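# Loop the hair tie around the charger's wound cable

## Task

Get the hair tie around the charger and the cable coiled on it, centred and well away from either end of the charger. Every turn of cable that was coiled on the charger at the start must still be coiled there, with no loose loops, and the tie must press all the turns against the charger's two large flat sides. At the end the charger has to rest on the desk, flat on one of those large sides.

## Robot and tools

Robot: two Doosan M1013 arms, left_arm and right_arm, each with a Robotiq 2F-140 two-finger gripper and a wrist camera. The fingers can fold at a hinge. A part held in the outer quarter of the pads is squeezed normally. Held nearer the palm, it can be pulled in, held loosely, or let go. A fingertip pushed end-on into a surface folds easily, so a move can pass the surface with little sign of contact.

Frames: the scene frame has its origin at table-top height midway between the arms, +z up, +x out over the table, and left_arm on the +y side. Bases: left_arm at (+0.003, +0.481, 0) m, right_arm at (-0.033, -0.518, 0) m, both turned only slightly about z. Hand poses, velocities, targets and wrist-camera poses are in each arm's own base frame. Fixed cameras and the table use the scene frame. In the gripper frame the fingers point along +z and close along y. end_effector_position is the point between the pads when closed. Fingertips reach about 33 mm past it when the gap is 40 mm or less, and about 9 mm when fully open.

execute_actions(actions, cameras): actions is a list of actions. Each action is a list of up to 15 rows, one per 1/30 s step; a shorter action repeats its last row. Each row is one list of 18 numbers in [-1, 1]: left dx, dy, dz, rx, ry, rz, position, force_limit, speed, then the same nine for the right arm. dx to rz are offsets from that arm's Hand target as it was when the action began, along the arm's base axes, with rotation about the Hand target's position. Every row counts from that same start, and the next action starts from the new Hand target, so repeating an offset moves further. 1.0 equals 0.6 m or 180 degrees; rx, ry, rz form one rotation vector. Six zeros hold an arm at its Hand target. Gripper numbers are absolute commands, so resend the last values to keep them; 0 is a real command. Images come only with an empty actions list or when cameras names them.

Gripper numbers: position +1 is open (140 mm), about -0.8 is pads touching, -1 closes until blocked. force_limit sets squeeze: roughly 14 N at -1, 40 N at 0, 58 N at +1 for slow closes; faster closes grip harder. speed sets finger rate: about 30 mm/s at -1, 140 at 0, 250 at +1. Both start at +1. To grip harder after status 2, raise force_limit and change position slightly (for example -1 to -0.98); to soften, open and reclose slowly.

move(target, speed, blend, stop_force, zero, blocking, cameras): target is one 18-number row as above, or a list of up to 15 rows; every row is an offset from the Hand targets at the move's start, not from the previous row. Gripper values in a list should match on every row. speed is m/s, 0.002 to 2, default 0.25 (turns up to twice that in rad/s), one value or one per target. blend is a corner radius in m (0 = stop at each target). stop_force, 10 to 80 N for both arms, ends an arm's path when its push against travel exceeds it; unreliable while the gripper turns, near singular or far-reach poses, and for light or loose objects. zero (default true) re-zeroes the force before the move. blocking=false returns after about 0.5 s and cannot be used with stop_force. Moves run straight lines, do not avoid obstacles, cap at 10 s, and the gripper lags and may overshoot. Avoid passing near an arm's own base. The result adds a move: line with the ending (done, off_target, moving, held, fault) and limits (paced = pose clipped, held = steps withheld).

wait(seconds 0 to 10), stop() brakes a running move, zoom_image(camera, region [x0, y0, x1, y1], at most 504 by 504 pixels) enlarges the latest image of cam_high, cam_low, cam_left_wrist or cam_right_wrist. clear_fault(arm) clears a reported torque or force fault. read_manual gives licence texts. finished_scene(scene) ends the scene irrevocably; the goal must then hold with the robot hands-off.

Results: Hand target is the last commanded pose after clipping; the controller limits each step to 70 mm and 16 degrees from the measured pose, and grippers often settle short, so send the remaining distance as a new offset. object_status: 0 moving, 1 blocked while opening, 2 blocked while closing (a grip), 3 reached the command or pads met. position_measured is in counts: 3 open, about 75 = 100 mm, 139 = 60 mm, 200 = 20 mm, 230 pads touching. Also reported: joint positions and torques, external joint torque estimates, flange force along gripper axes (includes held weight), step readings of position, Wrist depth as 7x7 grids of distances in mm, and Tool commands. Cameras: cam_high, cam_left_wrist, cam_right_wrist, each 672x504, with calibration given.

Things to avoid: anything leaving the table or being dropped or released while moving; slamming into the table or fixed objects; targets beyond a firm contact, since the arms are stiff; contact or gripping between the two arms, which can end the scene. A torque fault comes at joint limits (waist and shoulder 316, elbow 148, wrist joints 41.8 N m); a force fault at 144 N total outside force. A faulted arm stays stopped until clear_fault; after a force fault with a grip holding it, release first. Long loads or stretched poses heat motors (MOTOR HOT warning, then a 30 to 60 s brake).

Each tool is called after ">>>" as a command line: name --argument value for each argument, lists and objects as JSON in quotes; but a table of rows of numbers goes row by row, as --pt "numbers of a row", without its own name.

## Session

>>> execute_actions --actions '[]'

>>> zoom_image --camera "cam_high" --region '[150, 80, 550, 380]'

Scene clock: 0.00 s.
left_arm: end_effector_position=(+0.1919, -0.3571, +0.2887) position_measured=3 object_status=3 end_effector_quat_wxyz=(+0.631, -0.269, -0.662, +0.302) | right_arm: end_effector_position=(+0.9806, +0.3111, +0.2152) position_measured=3 object_status=3 end_effector_quat_wxyz=(-0.280, +0.681, -0.226, +0.638)
Joint positions: left_arm=[-0.627 0.424 2.002 -0.816 2.084 -1.237] | right_arm=[0.359 0.611 1.852 0.344 -0.891 2.09]
Joint velocities: within noise
Joint torques (N m): no reading
External joint torques (N m): no reading
Flange force (N): no reading
Wrist depth (mm): cam_left_wrist=[- - - - 2719 2686 2825 / - 3247 - - 2901 2940 - / 3626 - - - - - - / - 124 - 6043 2266 138 116 / - 123 3064 4105 - 442 106 / 407 493 555 - - 390 - / 543 483 571 - 414 365 -] | cam_right_wrist=[- 3066 2734 2363 2521 - 2701 / - - 1923 - 1427 2363 2063 / - - 2339 1503 2985 2203 1693 / - 128 1609 1939 2440 154 129 / - 120 4052 2608 1939 1543 111 / - 2947 2985 2101 1598 1304 259 / 2836 3025 2140 1668 1351 272 246]
Hand target: left_arm +0.1919, -0.3571, +0.2887; +0.631, -0.269, -0.662, +0.302 | right_arm +0.9806, +0.3111, +0.2152; -0.280, +0.681, -0.226, +0.638
Tool commands: left_gripper/position=+1.0 left_gripper/force_limit=+1.0 left_gripper/speed=+1.0 right_gripper/position=+1.0 right_gripper/force_limit=+1.0 right_gripper/speed=+1.0
camera_calibration:
cam_left_wrist: T_world_to_cam=[[0.00367456, 0.671017, -0.741433, 0.46106], [0.418766, -0.674327, -0.608209, -0.146166], [-0.908087, -0.308252, -0.283477, 0.285908], [0, 0, 0, 1]] pos_world=[0.319144, -0.319811, 0.333994]
cam_right_wrist: T_world_to_cam=[[0.0151124, -0.735029, -0.677867, 0.368368], [-0.411509, 0.613296, -0.674187, 0.364964], [0.911281, 0.289137, -0.293202, -0.780929], [0, 0, 0, 1]] pos_world=[0.856264, 0.272725, 0.266788]

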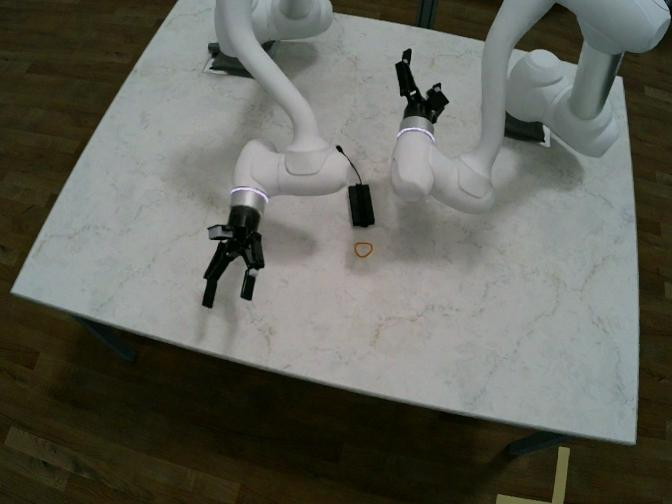

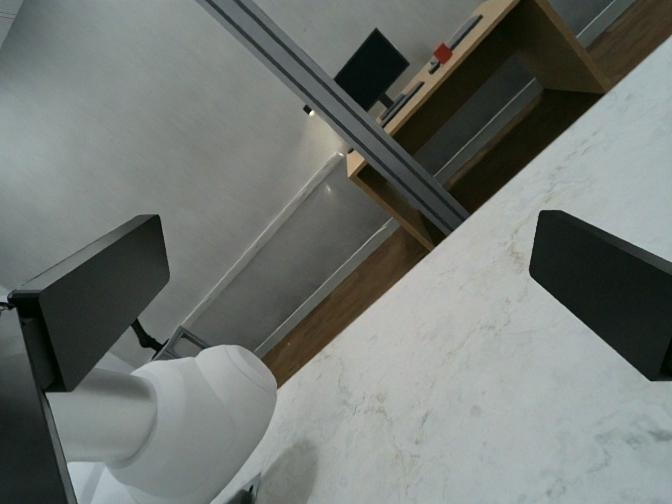

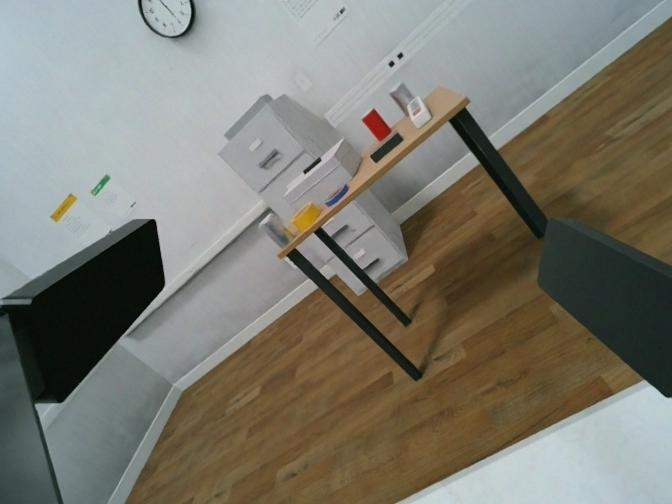

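Scaled by 1.260 from the camera's 672x504 image, which has a finer 960x720 frame.

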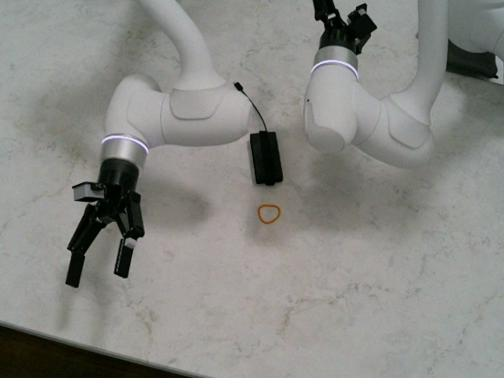

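>>> move --target '[0.752,-0.1,0.05,-0.542,-0.259,-0.568,-0.5,0,-0.5,-0.519,-0.1,0.193,0.203,0.208,0.437,-1,-0.5,-0.5]' --speed 0.4 --cameras '["all"]'

>>> zoom_image --camera "cam_left_wrist" --region '[100, 0, 600, 500]'

Scene clock: 22.40 s.
left_arm: end_effector_position=(+0.6431, -0.4171, +0.3187) position_measured=192 object_status=3 end_effector_quat_wxyz=(+0.000, +1.000, +0.000, +0.000) | right_arm: end_effector_position=(+0.6692, +0.2511, +0.3310) position_measured=232 object_status=3 end_effector_quat_wxyz=(+0.707, -0.707, -0.001, +0.000)
Joint positions: left_arm=[-0.62 0.351 1.369 0 1.422 0.951] | right_arm=[-0.172 0.442 1.881 -1.689 -1.697 3.952]
Joint torques (N m): left_arm=[1.16 -77.12 -41.52 3.99 -0.24 0.08] | right_arm=[2.9 -70.79 -27.64 1.59 -1.92 0.22]
External joint torques (N m): left_arm=[-1.18 -0.21 -0.13 0.31 0.19 -0.08] | right_arm=[-2.92 -0.51 0.42 0.04 0.02 -0.27]
Flange force (N): left_arm=[-0.9 1.4 -0.6] | right_arm=[-2.4 0.1 -4.0]
Wrist depth (mm): cam_left_wrist=[404 - 403 - 412 415 427 / - - 427 429 439 - - / - - 469 - - - - / 476 - - 173 100 - - / - - 87 - - 79 - / - - - - - - - / - - - - - - -] | cam_right_wrist=[453 528 - - - 700 481 / 393 406 391 419 1036 705 478 / 413 434 - - - 707 474 / - 893 919 113 - 711 436 / - - 85 74 91 - - / - - 74 - - - 63 / - 60 - - - - -]
Hand target: left_arm +0.6431, -0.4171, +0.3187; +0.000, +1.000, +0.000, +0.000 | right_arm +0.6692, +0.2511, +0.3310; +0.707, -0.707, -0.001, +0.000
Off the commanded pose: left_arm 0.000 m, 0 deg | right_arm 0.000 m, 0 deg.
move: done
camera_calibration:
cam_left_wrist: T_world_to_cam=[[-0.00506283, -0.999576, 0.028671, -0.41484], [-0.930816, 0.0151889, 0.365172, 0.487935], [-0.365453, -0.0248387, -0.930498, 0.661136], [0, 0, 0, 1]] pos_world=[0.693691, -0.405653, 0.448899]
cam_right_wrist: T_world_to_cam=[[-0.0132139, -0.0319168, -0.999403, 0.356331], [-0.942518, -0.333356, 0.0231078, 0.713959], [-0.333894, 0.942261, -0.0256772, 0.135015], [0, 0, 0, 1]] pos_world=[0.722709, 0.122156, 0.343087]

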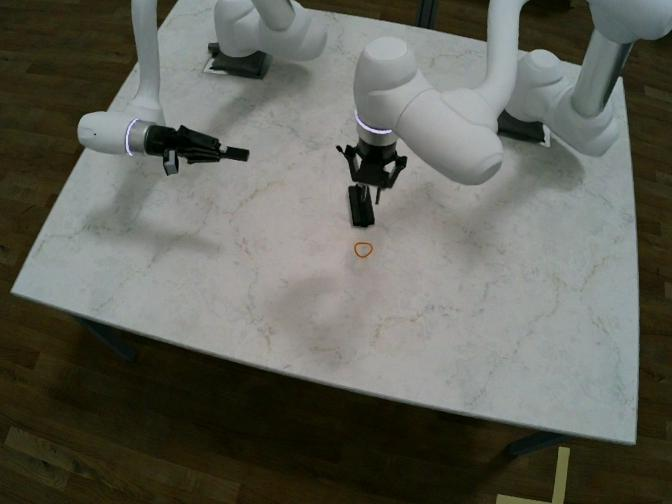

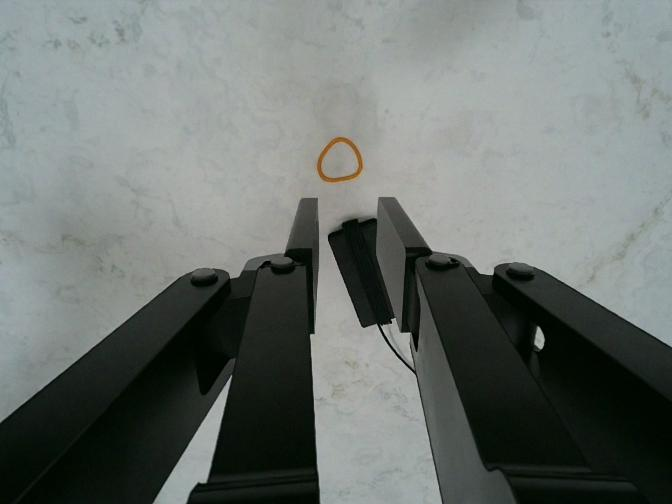

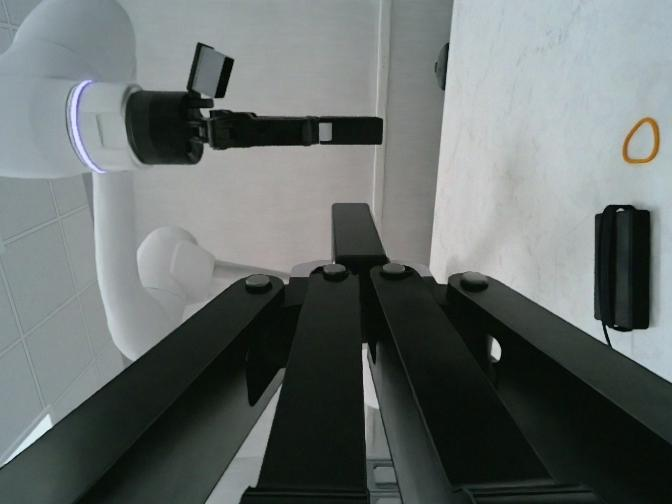

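Scaled by 1.008 from the camera's 672x504 image, which has a finer 960x720 frame.

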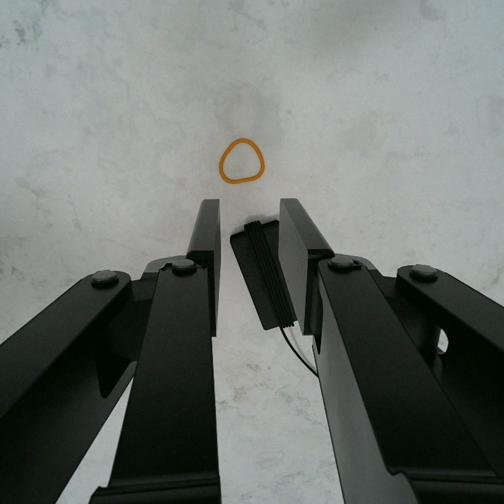

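>>> move --target '[-0.047,-0.0465,-0.33,0,0,-0.155,-0.5,0,-0.5,0,0,0,0,0,0,-1,-0.5,-0.5]' --cameras '["cam_left_wrist"]'

>>> zoom_image --camera "cam_left_wrist" --region '[200, 0, 500, 260]'

Scene clock: 45.90 s.
left_arm: end_effector_position=(+0.6149, -0.4450, +0.1208) position_measured=192 object_status=3 end_effector_quat_wxyz=(+0.000, +0.970, -0.241, +0.000) | right_arm: end_effector_position=(+0.6692, +0.2511, +0.3310) position_measured=232 object_status=3 end_effector_quat_wxyz=(+0.707, -0.707, -0.001, +0.000)
Joint positions: left_arm=[-0.672 0.44 1.615 0.001 1.087 1.386] | right_arm=[-0.172 0.442 1.881 -1.689 -1.697 3.952]
Joint torques (N m): left_arm=[0.83 -80.8 -37.32 3.59 -0.31 -0.05] | right_arm=[2.87 -70.83 -27.69 1.59 -1.91 0.15]
External joint torques (N m): left_arm=[-0.82 -0.4 0.1 0.23 0.26 0.05] | right_arm=[-2.85 -0.87 0.4 0.05 0 -0.19]
Flange force (N): left_arm=[-0.8 0.9 -0.6] | right_arm=[-2.8 -0.5 -3.9]
Wrist depth (mm): cam_left_wrist=[- 222 225 224 222 222 226 / 236 236 236 238 238 231 239 / - 251 252 248 254 - 257 / 268 264 - 263 135 270 275 / 284 - 87 250 - 79 290 / - - - - - - - / - - - - - - -] | cam_right_wrist=[- - 456 3108 - 615 482 / - 382 390 387 438 582 478 / 2440 384 387 395 407 435 464 / 2734 630 879 113 - 716 438 / - - 85 74 91 - 458 / - - 74 - - - 63 / - 60 - - - - -]
Hand target: left_arm +0.6149, -0.4450, +0.1207; +0.000, +0.970, -0.241, +0.000 | right_arm +0.6692, +0.2511, +0.3310; +0.707, -0.707, -0.001, +0.000
Off the commanded pose: left_arm 0.000 m, 0 deg | right_arm 0.000 m, 0 deg.
move: done
camera_calibration:
cam_left_wrist: T_world_to_cam=[[-0.472203, -0.881022, 0.0287305, -0.0972036], [-0.815513, 0.448999, 0.365155, 0.656618], [-0.33461, 0.148997, -0.930503, 0.524312], [0, 0, 0, 1]] pos_world=[0.66502, -0.45858, 0.250899]
Images, in order (width x height): cam_left_wrist 672x504.

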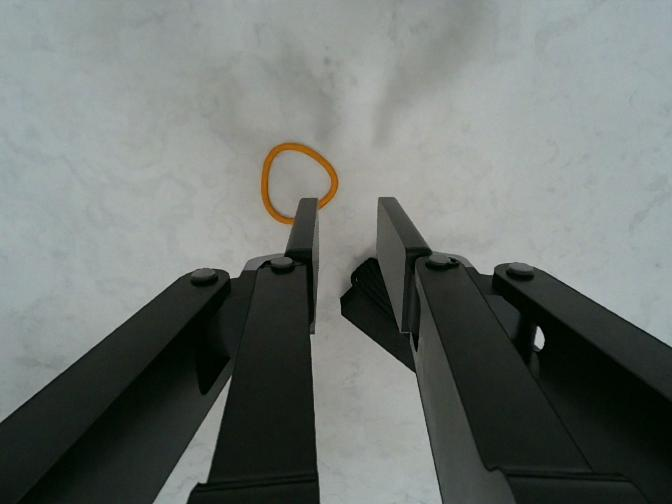

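Scaled by 1.680 from the camera's 672x504 image, which has a finer 960x720 frame.

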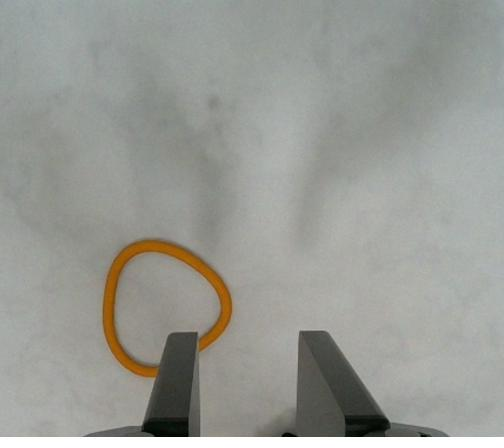

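>>> move --target '[0.0018,0.0042,-0.1392,0,0,0,-0.5,0,-1,0,0,0,0,0,0,-1,-0.5,-0.5]' --speed 0.08 --cameras '["cam_left_wrist"]'

>>> zoom_image --camera "cam_left_wrist" --region '[220, 80, 470, 300]'

Scene clock: 59.17 s.
left_arm: end_effector_position=(+0.6160, -0.4425, +0.0372) position_measured=192 object_status=3 end_effector_quat_wxyz=(+0.000, +0.970, -0.241, +0.000) | right_arm: end_effector_position=(+0.6692, +0.2511, +0.3310) position_measured=232 object_status=3 end_effector_quat_wxyz=(+0.707, -0.707, -0.001, +0.000)
Joint positions: left_arm=[-0.669 0.51 1.679 0 0.954 1.389] | right_arm=[-0.172 0.442 1.881 -1.689 -1.697 3.952]
Joint torques (N m): left_arm=[0.51 -83.72 -34.16 3.24 -0.15 -0.13] | right_arm=[2.95 -70.68 -27.61 1.55 -1.88 0.15]
External joint torques (N m): left_arm=[-0.42 -1.38 -0.22 0.3 0.1 0.13] | right_arm=[-2.95 -0.86 0.36 0.08 -0.03 -0.2]
Flange force (N): left_arm=[-1.3 0.2 -1.6] | right_arm=[-2.7 -0.5 -4.0]
Wrist depth (mm): cam_left_wrist=[147 147 146 149 150 149 148 / 156 156 156 157 160 159 159 / 166 167 168 166 167 169 170 / 179 178 174 175 135 179 182 / 188 - 87 191 - 79 194 / - - - 206 - - - / - - - - - - -] | cam_right_wrist=[2440 - - - - - 478 / - - 385 391 389 623 479 / 2701 - 385 387 397 407 430 / - 843 637 113 1118 658 436 / - - 85 74 91 - 443 / - - 74 - - - 63 / - 60 - - - - -]
Hand target: left_arm +0.6160, -0.4425, +0.0372; +0.000, +0.970, -0.241, +0.000 | right_arm +0.6692, +0.2511, +0.3310; +0.707, -0.707, -0.001, +0.000
Off the commanded pose: left_arm 0.000 m, 0 deg | right_arm 0.000 m, 0 deg.
move: done
camera_calibration:
cam_left_wrist: T_world_to_cam=[[-0.472274, -0.880982, 0.028762, -0.0920219], [-0.815471, 0.449077, 0.365154, 0.686891], [-0.33461, 0.148998, -0.930503, 0.446611], [0, 0, 0, 1]] pos_world=[0.666121, -0.456081, 0.167399]
Images, in order (width x height): cam_left_wrist 672x504.

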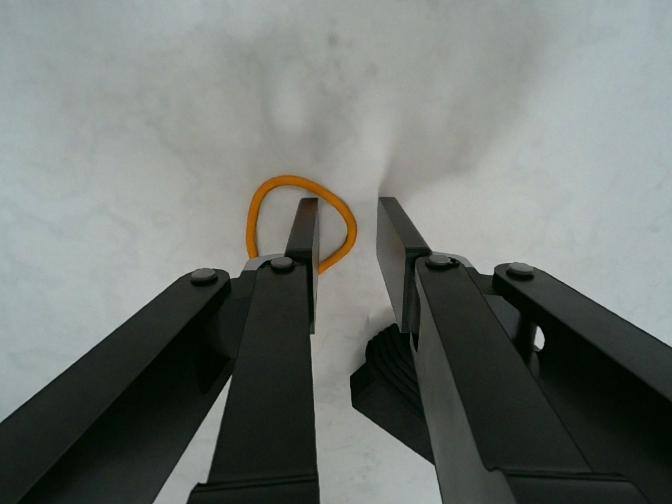

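Scaled by 2.016 from the camera's 672x504 image, which has a finer 960x720 frame.

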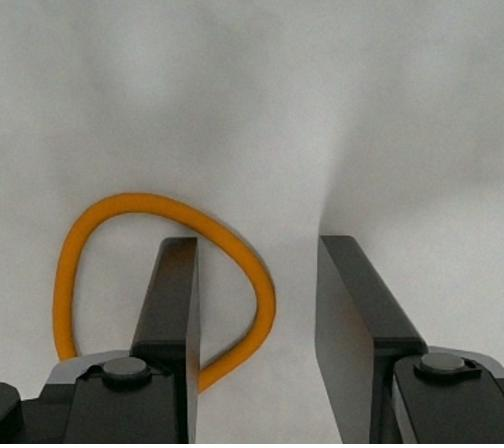

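>>> move --target '[0,0,0,0,0,0,-1,0,-1,0,0,0,0,0,0,-1,-0.5,-0.5]'

>>> move --target '[0,0,0.4,0,0,0,-1,0,-1,0,0,0,0,0,0,-1,-0.5,-0.5]' --speed 0.15 --cameras '["all"]'

Scene clock: 68.10 s.
left_arm: end_effector_position=(+0.6160, -0.4425, +0.0372) position_measured=228 object_status=0 end_effector_quat_wxyz=(+0.000, +0.970, -0.241, +0.000) | right_arm: end_effector_position=(+0.6692, +0.2511, +0.3310) position_measured=232 object_status=3 end_effector_quat_wxyz=(+0.707, -0.707, -0.001, +0.000)
Joint positions: left_arm=[-0.669 0.51 1.679 0.001 0.954 1.389] | right_arm=[-0.172 0.442 1.881 -1.689 -1.697 3.952]
Joint torques (N m): left_arm=[0.47 -82.62 -33.21 3.12 -0.38 -0.15] | right_arm=[2.71 -70.64 -27.65 1.58 -1.92 0.13]
External joint torques (N m): left_arm=[-0.25 -2.67 -1.18 0.41 0.33 0.15] | right_arm=[-2.73 -0.97 0.39 0.04 0.01 -0.18]
Flange force (N): left_arm=[-0.7 0.0 -3.8] | right_arm=[-2.8 -0.6 -3.7]
Wrist depth (mm): cam_left_wrist=[147 147 146 148 150 150 148 / 154 159 161 158 158 159 159 / - 167 167 166 169 169 170 / 180 179 174 117 176 181 182 / - 186 - - 79 79 197 / - - - - - - - / - - - - - - -] | cam_right_wrist=[- - - 465 2947 810 482 / - - 389 395 407 663 474 / - - 387 387 399 407 429 / 2872 813 617 113 1013 711 441 / - - 85 74 91 - 459 / - - 74 - - - 63 / - 60 - - - - -]
Hand target: left_arm +0.6160, -0.4425, +0.0372; +0.000, +0.970, -0.241, +0.000 | right_arm +0.6692, +0.2511, +0.3310; +0.707, -0.707, -0.001, +0.000
Off the commanded pose: left_arm 0.000 m, 0 deg | right_arm 0.000 m, 0 deg.
move: done

Scene clock: 70.13 s.
left_arm: end_effector_position=(+0.6160, -0.4425, +0.2771) position_measured=228 object_status=2 end_effector_quat_wxyz=(+0.000, +0.970, -0.241, +0.000) | right_arm: end_effector_position=(+0.6692, +0.2511, +0.3310) position_measured=232 object_status=3 end_effector_quat_wxyz=(+0.707, -0.707, -0.001, +0.000)
Joint positions: left_arm=[-0.669 0.351 1.445 0 1.346 1.389] | right_arm=[-0.172 0.442 1.881 -1.689 -1.697 3.952]
Joint torques (N m): left_arm=[0.69 -76.41 -42.31 3.86 -0.38 -0.11] | right_arm=[2.97 -70.74 -27.58 1.59 -1.94 0.15]
External joint torques (N m): left_arm=[-0.8 -0.42 1.25 0.35 0.32 0.11] | right_arm=[-2.94 -1.02 0.28 0.04 0.02 -0.2]
Flange force (N): left_arm=[-3.4 0.5 1.0] | right_arm=[-2.7 -0.7 -4.0]
Wrist depth (mm): cam_left_wrist=[- 366 360 388 363 376 - / - 390 - 392 - 375 - / - 395 - - - - - / 443 440 - 111 101 - - / - - - - 80 - 464 / - - - - - - - / - - - - - - -] | cam_right_wrist=[441 - - - 1060 709 479 / 384 398 416 427 - 840 482 / 383 392 402 411 986 759 478 / - 613 - 113 - 667 434 / - - 85 74 91 - 445 / - - 74 - - - 63 / - 61 - - - - -]
Hand target: left_arm +0.6160, -0.4425, +0.2772; +0.000, +0.970, -0.241, +0.000 | right_arm +0.6692, +0.2511, +0.3310; +0.707, -0.707, -0.001, +0.000
Off the commanded pose: left_arm 0.000 m, 0 deg | right_arm 0.000 m, 0 deg.
move: done
camera_calibration:
cam_left_wrist: T_world_to_cam=[[-0.47223, -0.88101, 0.0286477, -0.0988296], [-0.815499, 0.44899, 0.365197, 0.599207], [-0.334605, 0.149095, -0.930489, 0.669859], [0, 0, 0, 1]] pos_world=[0.66612, -0.45598, 0.407299]
cam_right_wrist: T_world_to_cam=[[-0.0132108, -0.0319175, -0.999403, 0.356332], [-0.942487, -0.333444, 0.0231075, 0.71398], [-0.333983, 0.942229, -0.0256767, 0.134989], [0, 0, 0, 1]] pos_world=[0.722708, 0.122256, 0.343087]

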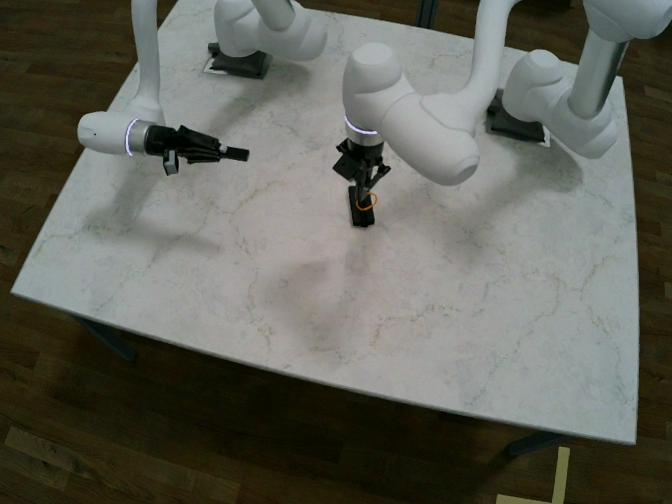

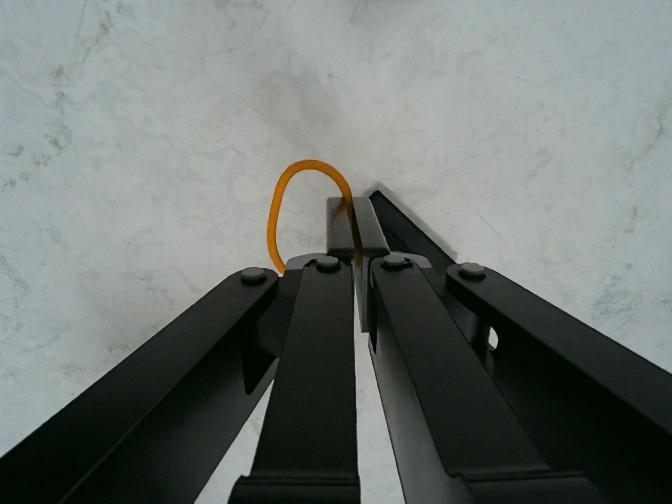

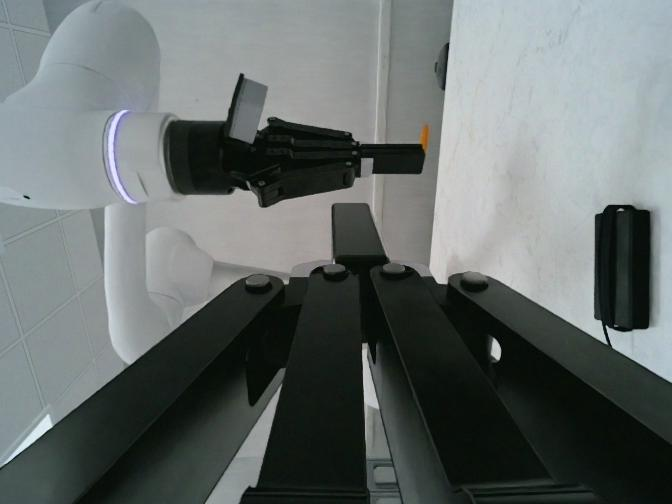

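>>> move --target '[0,0.0815,0.121,-0.489,0.121,0.121,-1,0,-1,0,0,0,0,0,0,-1,-0.5,-0.5]' --cameras '["all"]'

Scene clock: 81.30 s.
left_arm: end_effector_position=(+0.6160, -0.3936, +0.3498) position_measured=228 object_status=2 end_effector_quat_wxyz=(+0.707, +0.708, -0.001, +0.001) | right_arm: end_effector_position=(+0.6692, +0.2511, +0.3310) position_measured=232 object_status=3 end_effector_quat_wxyz=(+0.707, -0.707, -0.001, +0.000)
Joint positions: left_arm=[-0.154 0.35 1.979 -1.676 1.459 2.338] | right_arm=[-0.172 0.442 1.881 -1.689 -1.697 3.952]
Joint torques (N m): left_arm=[1.01 -64.4 -28.02 -2.16 1.79 0.01] | right_arm=[2.63 -70.61 -27.57 1.54 -1.92 0.15]
External joint torques (N m): left_arm=[-1.11 0.79 -0.04 -0.15 0.14 0.04] | right_arm=[-2.62 -1.12 0.28 0.09 0.01 -0.2]
Flange force (N): left_arm=[0.8 -1.1 1.9] | right_arm=[-2.8 -0.8 -3.5]
Wrist depth (mm): cam_left_wrist=[- - - 3453 3399 - - / - - 4029 627 - - - / - - 797 797 - - - / - - - 111 101 - - / - - - - 79 - - / - - - - - - - / - - - - - - -] | cam_right_wrist=[- - - - - 822 480 / 3025 - - 673 - 759 479 / 2414 - 5818 608 915 759 479 / - - 883 113 991 707 438 / - - 85 75 91 - 444 / - - 74 - - - 63 / - 60 - - - - -]
Hand target: left_arm +0.6160, -0.3936, +0.3498; +0.707, +0.708, -0.001, +0.000 | right_arm +0.6692, +0.2511, +0.3310; +0.707, -0.707, -0.001, +0.000
Off the commanded pose: left_arm 0.000 m, 0 deg | right_arm 0.000 m, 0 deg.
move: done
camera_calibration:
cam_left_wrist: T_world_to_cam=[[-0.00721902, 0.0277877, 0.999588, -0.326278], [-0.930721, 0.365341, -0.0168779, 0.722455], [-0.36566, -0.930459, 0.0232252, -0.00915818], [0, 0, 0, 1]] pos_world=[0.666699, -0.263397, 0.33855]
cam_right_wrist: T_world_to_cam=[[-0.0132108, -0.0319175, -0.999403, 0.356332], [-0.942487, -0.333444, 0.0231075, 0.71398], [-0.333983, 0.942229, -0.0256767, 0.134989], [0, 0, 0, 1]] pos_world=[0.722708, 0.122256, 0.343087]

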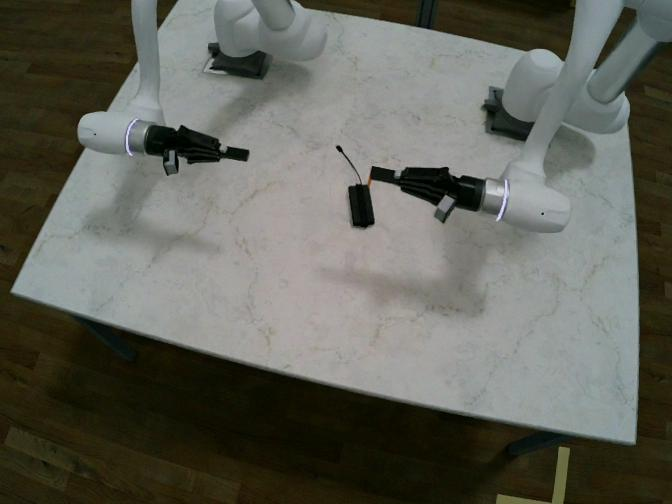

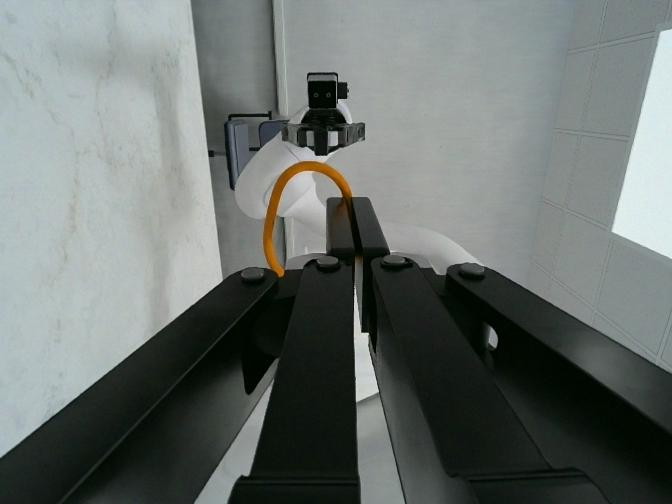

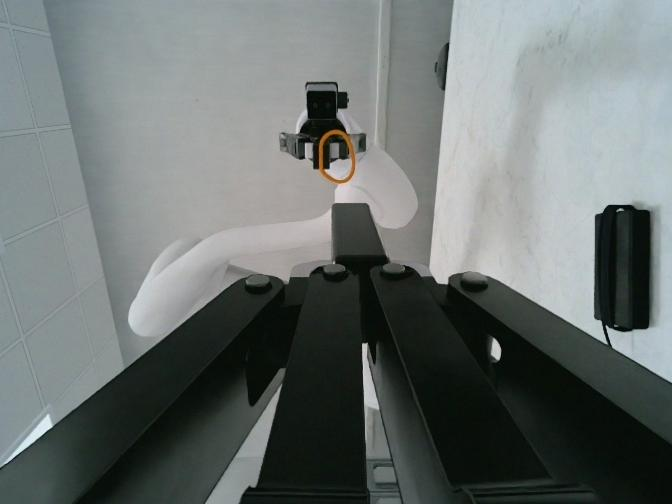

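>>> move --pt "0 0 0 0 0 0 -1 0 -1 0 0.44 -0.0017 0 0 0 -1 -0.5 -0.5" --pt "0 0 0 0 0 0 -1 0 -1 0 0.5143 -0.0017 0 0 0 -1 -0.5 -0.5" --speed '[0.2,0.05]' --cameras '["all"]'

>>> zoom_image --camera "cam_left_wrist" --region '[200, 80, 450, 330]'

Scene clock: 97.40 s.
left_arm: end_effector_position=(+0.6160, -0.3936, +0.3498) position_measured=228 object_status=2 end_effector_quat_wxyz=(+0.707, +0.708, -0.001, +0.000) | right_arm: end_effector_position=(+0.6692, +0.5596, +0.3300) position_measured=232 object_status=3 end_effector_quat_wxyz=(+0.707, -0.707, -0.001, +0.000)
Joint positions: left_arm=[-0.155 0.35 1.979 -1.676 1.459 2.338] | right_arm=[0.278 0.484 1.814 -1.383 -1.365 3.965]
Joint torques (N m): left_arm=[0.7 -63.65 -27.83 -2.46 1.7 -0.1] | right_arm=[3.76 -76.4 -29.93 2.49 -2.12 0.09]
External joint torques (N m): left_arm=[-0.68 0.35 -0.14 0.15 0.22 0.14] | right_arm=[-3.84 -1.03 0.62 0.09 0.24 -0.14]
Flange force (N): left_arm=[0.5 -0.6 0.8] | right_arm=[-1.1 -0.6 -5.7]
Wrist depth (mm): cam_left_wrist=[- - - - - - - / - - 3885 337 - - 2863 / - - 289 225 5578 4729 2901 / - - 147 117 4351 3817 2980 / - - - - 79 - - / - - - - - - - / - - - - - - -] | cam_right_wrist=[- - 3025 - 1706 608 481 / - 2669 - 369 - 658 476 / 2608 - 298 247 488 702 477 / 3288 - - 125 486 709 478 / 2493 - 85 74 91 - 476 / - - 74 - - - 63 / - 60 - - - - -]
Hand target: left_arm +0.6160, -0.3936, +0.3498; +0.707, +0.708, -0.001, +0.000 | right_arm +0.6692, +0.5597, +0.3300; +0.707, -0.707, -0.001, +0.000
Off the commanded pose: left_arm 0.000 m, 0 deg | right_arm 0.000 m, 0 deg.
move: done
camera_calibration:
cam_left_wrist: T_world_to_cam=[[-0.00708592, 0.0278467, 0.999587, -0.326251], [-0.930675, 0.365462, -0.0167785, 0.72242], [-0.365778, -0.93041, 0.0233266, -0.00909883], [0, 0, 0, 1]] pos_world=[0.666698, -0.263397, 0.33845]
cam_right_wrist: T_world_to_cam=[[-0.0132108, -0.0319175, -0.999403, 0.365179], [-0.942487, -0.333444, 0.0231075, 0.816871], [-0.333983, 0.942229, -0.0256767, -0.155715], [0, 0, 0, 1]] pos_world=[0.722708, 0.430756, 0.342087]

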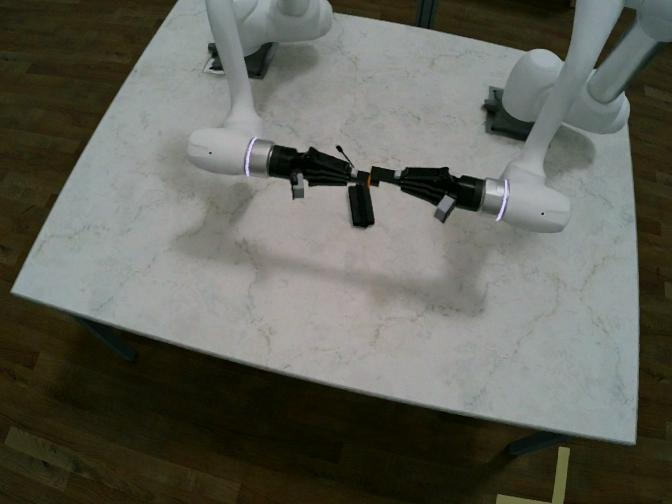

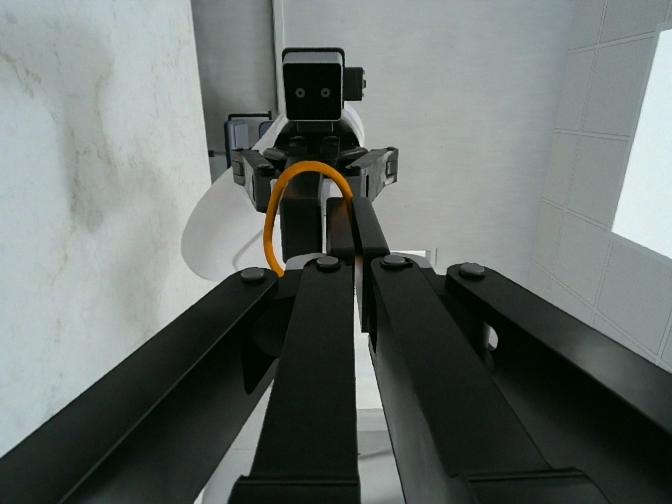

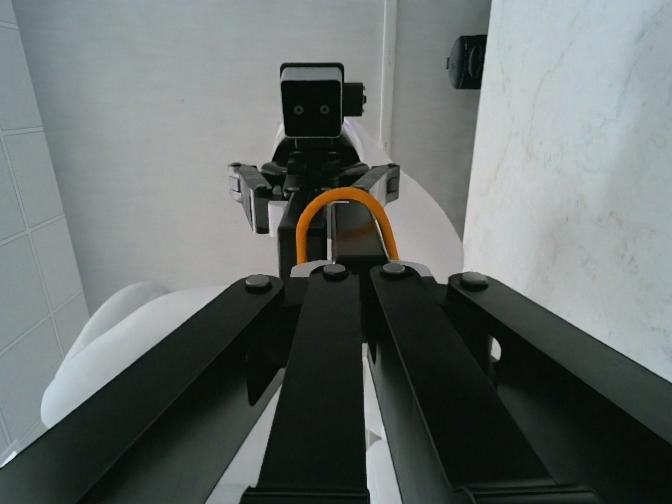

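Scaled by 2.016 from the camera's 672x504 image, which has a finer 960x720 frame.

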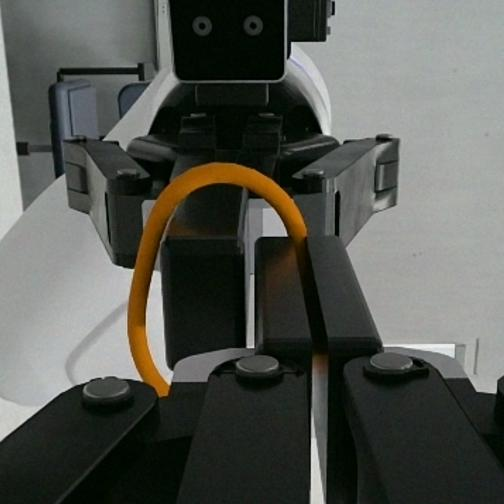

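>>> move --pt "0 0 0 0 0 0 -1 0 -1 0 0 -0.01 0 0 0 -0.72 -0.5 -1" --pt "0 0 0 0 0 0 -1 0 -1 0 0 -0.02 0 0 0 -0.72 -0.5 -1" --pt "0 0 0 0 0 0 -1 0 -1 0 0 -0.02 0 0 0 -0.62 -0.5 -1" --speed 0.03 --cameras '["cam_left_wrist","cam_right_wrist"]'

Scene clock: 105.77 s.
left_arm: end_effector_position=(+0.6160, -0.3936, +0.3498) position_measured=228 object_status=2 end_effector_quat_wxyz=(+0.707, +0.708, -0.001, +0.000) | right_arm: end_effector_position=(+0.6692, +0.5597, +0.3180) position_measured=208 object_status=0 end_effector_quat_wxyz=(+0.707, -0.707, -0.001, +0.000)
Joint positions: left_arm=[-0.155 0.35 1.979 -1.676 1.459 2.338] | right_arm=[0.278 0.497 1.82 -1.379 -1.369 3.945]
Joint torques (N m): left_arm=[0.57 -64.77 -28.66 -2.71 2.18 -0.09] | right_arm=[2.91 -75.8 -28.51 2.28 -1.49 0.11]
External joint torques (N m): left_arm=[-0.6 1.26 0.63 0.39 -0.26 0.14] | right_arm=[-2.88 -2.41 -0.22 0.27 -0.44 -0.16]
Flange force (N): left_arm=[0.2 -2.0 0.9] | right_arm=[-1.4 -2.4 -4.9]
Wrist depth (mm): cam_left_wrist=[- - 3247 3956 - 3453 - / - - 4184 386 3885 - 2417 / - - 226 242 - - 3399 / - - 158 117 99 3153 - / 468 - - - 79 79 - / - - - - - - - / - - - - - - -] | cam_right_wrist=[- - - - 2414 679 463 / - 2909 - 454 - 679 459 / - - 245 288 - 623 458 / - - 147 139 148 630 462 / - - 85 74 - 96 441 / - - - - - 72 66 / - 64 - - - - 63]
Hand target: left_arm +0.6160, -0.3936, +0.3498; +0.707, +0.708, -0.001, +0.000 | right_arm +0.6692, +0.5597, +0.3180; +0.707, -0.707, -0.001, +0.000
Off the commanded pose: left_arm 0.000 m, 0 deg | right_arm 0.000 m, 0 deg.
move: done
camera_calibration:
cam_left_wrist: T_world_to_cam=[[-0.00708592, 0.0278467, 0.999587, -0.326251], [-0.930675, 0.365462, -0.0167785, 0.72242], [-0.365778, -0.93041, 0.0233266, -0.00909883], [0, 0, 0, 1]] pos_world=[0.666698, -0.263397, 0.33845]
cam_right_wrist: T_world_to_cam=[[-0.0132451, -0.0318236, -0.999406, 0.353171], [-0.942486, -0.333447, 0.0231085, 0.817148], [-0.333984, 0.942232, -0.0255768, -0.156056], [0, 0, 0, 1]] pos_world=[0.722708, 0.430755, 0.330087]
Images, in order (width x height): cam_left_wrist 672x504, cam_right_wrist 672x504.

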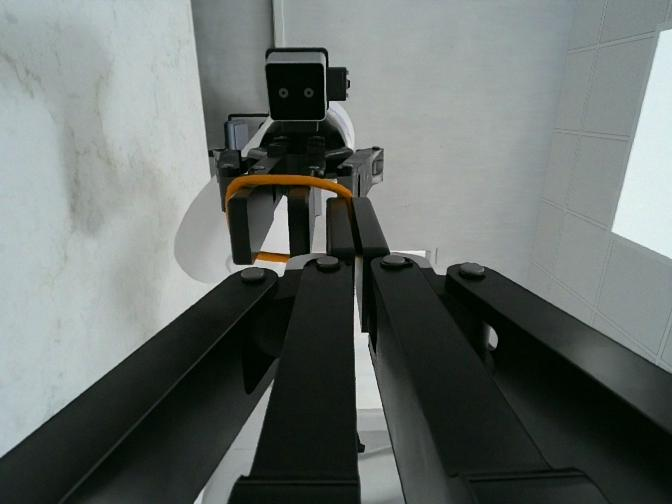

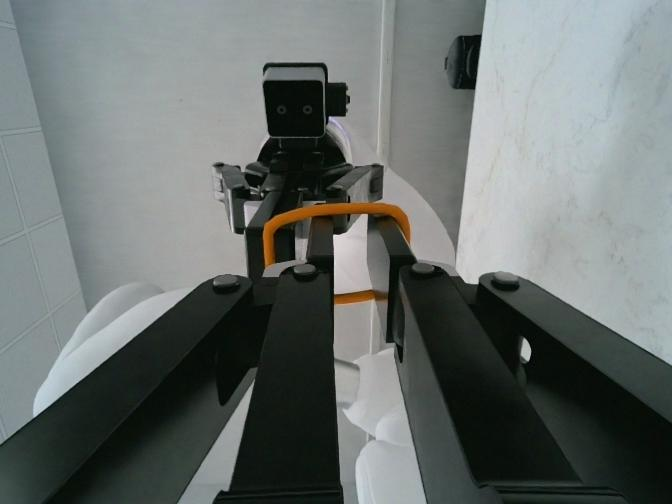

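Great. Left opens a bit and retreats.

>>> move --pt "0 0 0 0 0 0 -0.72 0 -1 0 0 0 0 0 0 -0.62 -0.5 -1" --pt "0 0.15 0 0 0 0 -0.72 0 -1 0 0 0 0 0 0 -0.62 -0.5 -1" --speed 0.04 --cameras '["cam_left_wrist","cam_right_wrist"]'

Scene clock: 117.23 s.
left_arm: end_effector_position=(+0.6160, -0.3037, +0.3498) position_measured=219 object_status=3 end_effector_quat_wxyz=(+0.707, +0.708, -0.001, +0.000) | right_arm: end_effector_position=(+0.6692, +0.5597, +0.3180) position_measured=208 object_status=3 end_effector_quat_wxyz=(+0.707, -0.707, -0.001, +0.000)
Joint positions: left_arm=[-0.009 0.347 1.984 -1.575 1.564 2.334] | right_arm=[0.278 0.497 1.82 -1.379 -1.369 3.945]
Joint torques (N m): left_arm=[0.84 -62.82 -27.46 -2.19 1.88 -0.11] | right_arm=[3.08 -77.06 -29.1 2.57 -1.94 0.11]
External joint torques (N m): left_arm=[-0.9 0.04 -0.08 0.16 0.04 0.15] | right_arm=[-3.08 -1.11 0.37 -0.01 0.02 -0.15]
Flange force (N): left_arm=[0.1 -0.3 1.2] | right_arm=[-1.0 -0.8 -4.9]
Wrist depth (mm): cam_left_wrist=[- - - - - - - / - - 4629 453 - - - / - - 384 301 4351 - 2901 / - - 588 117 730 - - / - - - - 79 79 - / - - - - - - - / - - - - - - -] | cam_right_wrist=[2466 - - - 2767 637 458 / - - - 426 - 597 459 / 3196 - 311 326 591 681 459 / - - 3108 139 117 675 434 / - - 85 74 - 96 442 / - - - - - 72 66 / - 64 - - - - 63]
Hand target: left_arm +0.6160, -0.3036, +0.3498; +0.707, +0.708, -0.001, +0.000 | right_arm +0.6692, +0.5597, +0.3180; +0.707, -0.707, -0.001, +0.000
Off the commanded pose: left_arm 0.000 m, 0 deg | right_arm 0.000 m, 0 deg.
move: done
camera_calibration:
cam_left_wrist: T_world_to_cam=[[-0.00717923, 0.0278825, 0.999585, -0.328686], [-0.930674, 0.36546, -0.0168785, 0.689598], [-0.365779, -0.930409, 0.0233258, 0.0745461], [0, 0, 0, 1]] pos_world=[0.666699, -0.173498, 0.33845]
cam_right_wrist: T_world_to_cam=[[-0.0132451, -0.0318236, -0.999406, 0.353171], [-0.942486, -0.333447, 0.0231085, 0.817148], [-0.333984, 0.942232, -0.0255768, -0.156056], [0, 0, 0, 1]] pos_world=[0.722708, 0.430755, 0.330087]
Images, in order (width x height): cam_left_wrist 672x504, cam_right_wrist 672x504.

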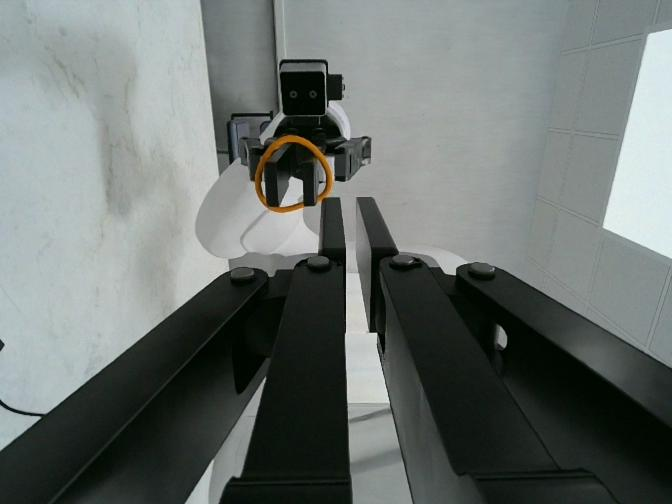

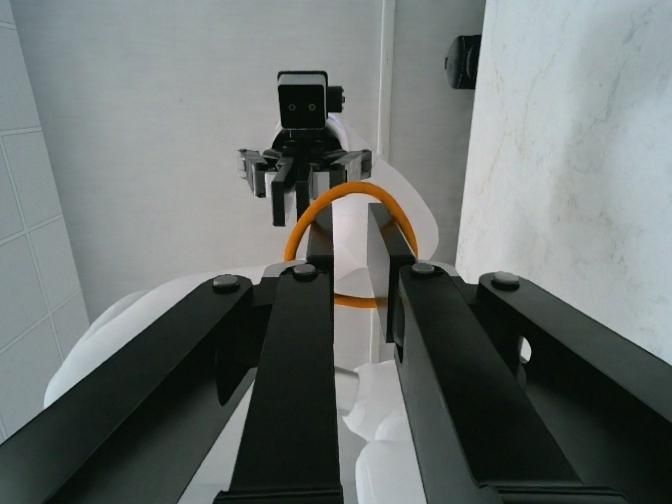

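>>> move --pt "0 0 0 0 0 0 0.1 0 -0.5 0 0 0 0 0 0 -0.33 -0.5 -1" --pt "0 0 0 0 0 0 0.1 0 -0.5 0 -0.433 0 0 -0.5 0 -0.33 -0.5 -1" --pt "-0.277 -0.26 -0.167 0.496 0.068 0.068 0.1 0 -0.5 0 -0.433 0 0 -0.5 0 -0.33 -0.5 -1" --speed 0.3 --cameras '["all"]'

Scene clock: 144.87 s.
left_arm: end_effector_position=(+0.4498, -0.4596, +0.2496) position_measured=117 object_status=3 end_effector_quat_wxyz=(+0.000, +0.991, +0.134, -0.001) | right_arm: end_effector_position=(+0.6692, +0.2999, +0.3180) position_measured=171 object_status=3 end_effector_quat_wxyz=(+0.500, -0.500, -0.501, -0.500)
Joint positions: left_arm=[-0.849 0.183 1.715 -0.002 1.243 0.453] | right_arm=[-0.1 0.452 1.896 -1.642 -1.642 2.361]
Joint torques (N m): left_arm=[1.38 -58.34 -39.52 3.68 -0.56 -0.19] | right_arm=[2.95 -70.95 -26.91 1.72 -1.95 0.2]
External joint torques (N m): left_arm=[-1.24 -0.55 -0.24 0.44 0.54 0.19] | right_arm=[-2.97 -0.67 0.34 0.02 0.01 -0.2]
Flange force (N): left_arm=[-1.6 0.5 -1.6] | right_arm=[0.3 -2.1 -4.3]
Wrist depth (mm): cam_left_wrist=[341 343 331 335 335 - 340 / - 373 353 - 365 - 370 / 397 382 397 - - - - / - - 130 - 137 408 411 / - - - - - - 86 / - - - - 475 - - / - - 519 - - - -] | cam_right_wrist=[- 300 - - - - - / - 292 - - - - - / 805 335 2985 - - - - / 825 352 108 986 125 2801 3151 / - 85 74 675 116 95 91 / - - 66 613 - 63 72 / - - - 440 - - -]
Hand target: left_arm +0.4498, -0.4596, +0.2496; +0.000, +0.991, +0.134, -0.001 | right_arm +0.6692, +0.2999, +0.3180; +0.500, -0.500, -0.501, -0.500
Off the commanded pose: left_arm 0.000 m, 0 deg | right_arm 0.000 m, 0 deg.
move: done
camera_calibration:
cam_left_wrist: T_world_to_cam=[[0.261931, -0.964623, 0.0299032, -0.560568], [-0.901043, -0.233333, 0.36562, 0.206213], [-0.345708, -0.122711, -0.930284, 0.471283], [0, 0, 0, 1]] pos_world=[0.495563, -0.434789, 0.379795]
cam_right_wrist: T_world_to_cam=[[0.999403, -0.0319175, -0.0132108, -0.646458], [-0.0231075, -0.333444, -0.942487, 0.422238], [0.0256767, 0.942229, -0.333983, -0.0539106], [0, 0, 0, 1]] pos_world=[0.657213, 0.170956, 0.371408]

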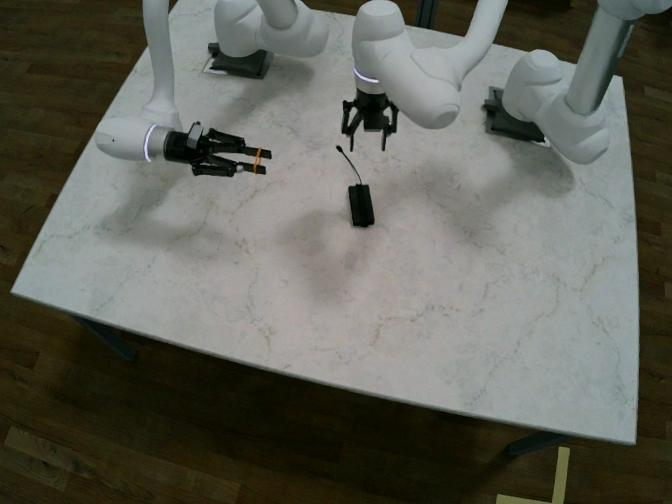

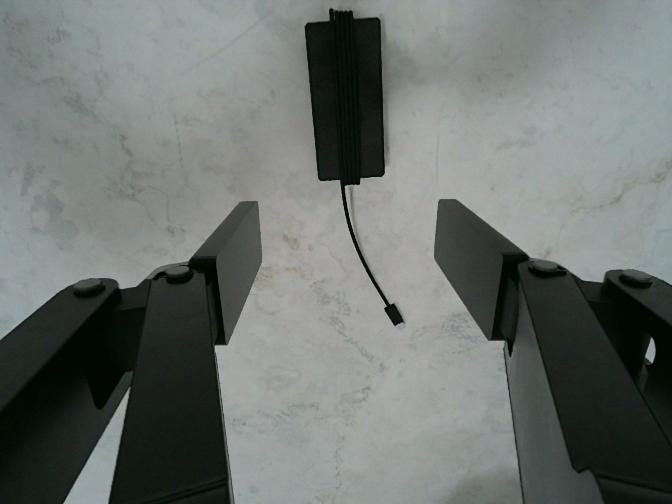

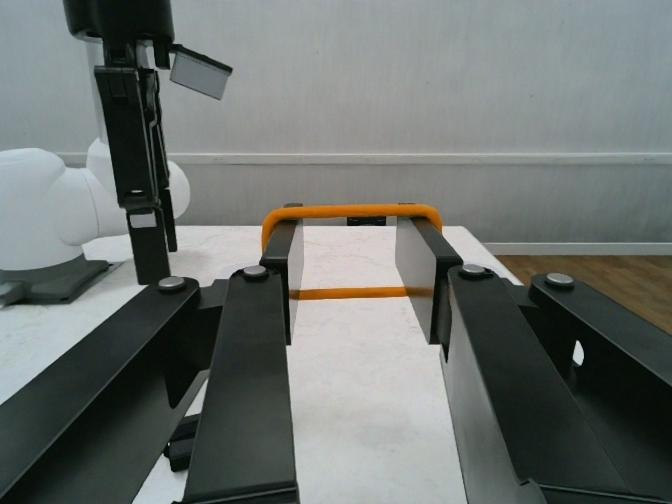

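>>> move --target '[-0.0073,-0.026,-0.25,0,0,0.015,0.3,0,-1,0,0,0,0,0,0,-0.33,-0.5,-1]' --speed 0.2 --cameras '["cam_left_wrist"]'

Scene clock: 161.93 s.
left_arm: end_effector_position=(+0.4454, -0.4752, +0.0997) position_measured=91 object_status=3 end_effector_quat_wxyz=(+0.000, +0.987, +0.158, -0.001) | right_arm: end_effector_position=(+0.6692, +0.2999, +0.3180) position_measured=171 object_status=3 end_effector_quat_wxyz=(+0.500, -0.500, -0.501, -0.500)
Joint positions: left_arm=[-0.87 0.305 1.857 -0.002 0.979 0.385] | right_arm=[-0.1 0.452 1.896 -1.642 -1.642 2.361]
Joint torques (N m): left_arm=[0.78 -65.68 -34.85 3.33 -0.36 -0.12] | right_arm=[3 -70.99 -26.96 1.72 -1.97 0.2]
External joint torques (N m): left_arm=[-0.87 -0.8 -0.17 0.28 0.33 0.12] | right_arm=[-2.96 -0.95 0.32 0.03 0.02 -0.2]
Flange force (N): left_arm=[-1.3 -0.1 -1.5] | right_arm=[0.6 -2.4 -4.3]
Wrist depth (mm): cam_left_wrist=[201 201 204 - 206 206 206 / 216 217 217 - - 219 217 / 230 231 231 198 232 233 234 / 249 240 241 247 246 124 247 / - 87 261 273 268 115 - / - - 293 288 291 - - / - - 313 318 - - -] | cam_right_wrist=[272 286 334 - - - - / 298 301 361 - 3601 - - / 767 324 - - 3912 2801 - / 816 336 108 - 125 3025 3288 / - 85 74 683 116 95 91 / - - 66 549 - 63 71 / - - - 442 - - -]
Hand target: left_arm +0.4454, -0.4752, +0.0996; +0.000, +0.987, +0.158, -0.001 | right_arm +0.6692, +0.2999, +0.3180; +0.500, -0.500, -0.501, -0.500
Off the commanded pose: left_arm 0.000 m, 0 deg | right_arm 0.000 m, 0 deg.
move: done
camera_calibration:
cam_left_wrist: T_world_to_cam=[[0.307142, -0.951192, 0.0299497, -0.58384], [-0.888989, -0.27554, 0.365756, 0.227917], [-0.339652, -0.138964, -0.930229, 0.317847], [0, 0, 0, 1]] pos_world=[0.489894, -0.448375, 0.229795]
Images, in order (width x height): cam_left_wrist 672x504.

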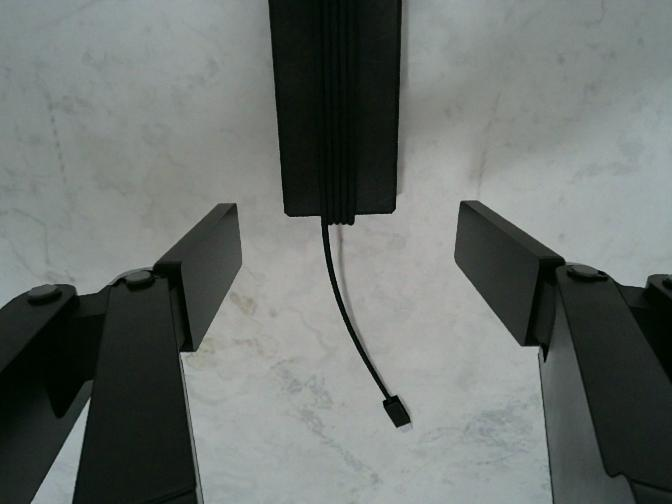

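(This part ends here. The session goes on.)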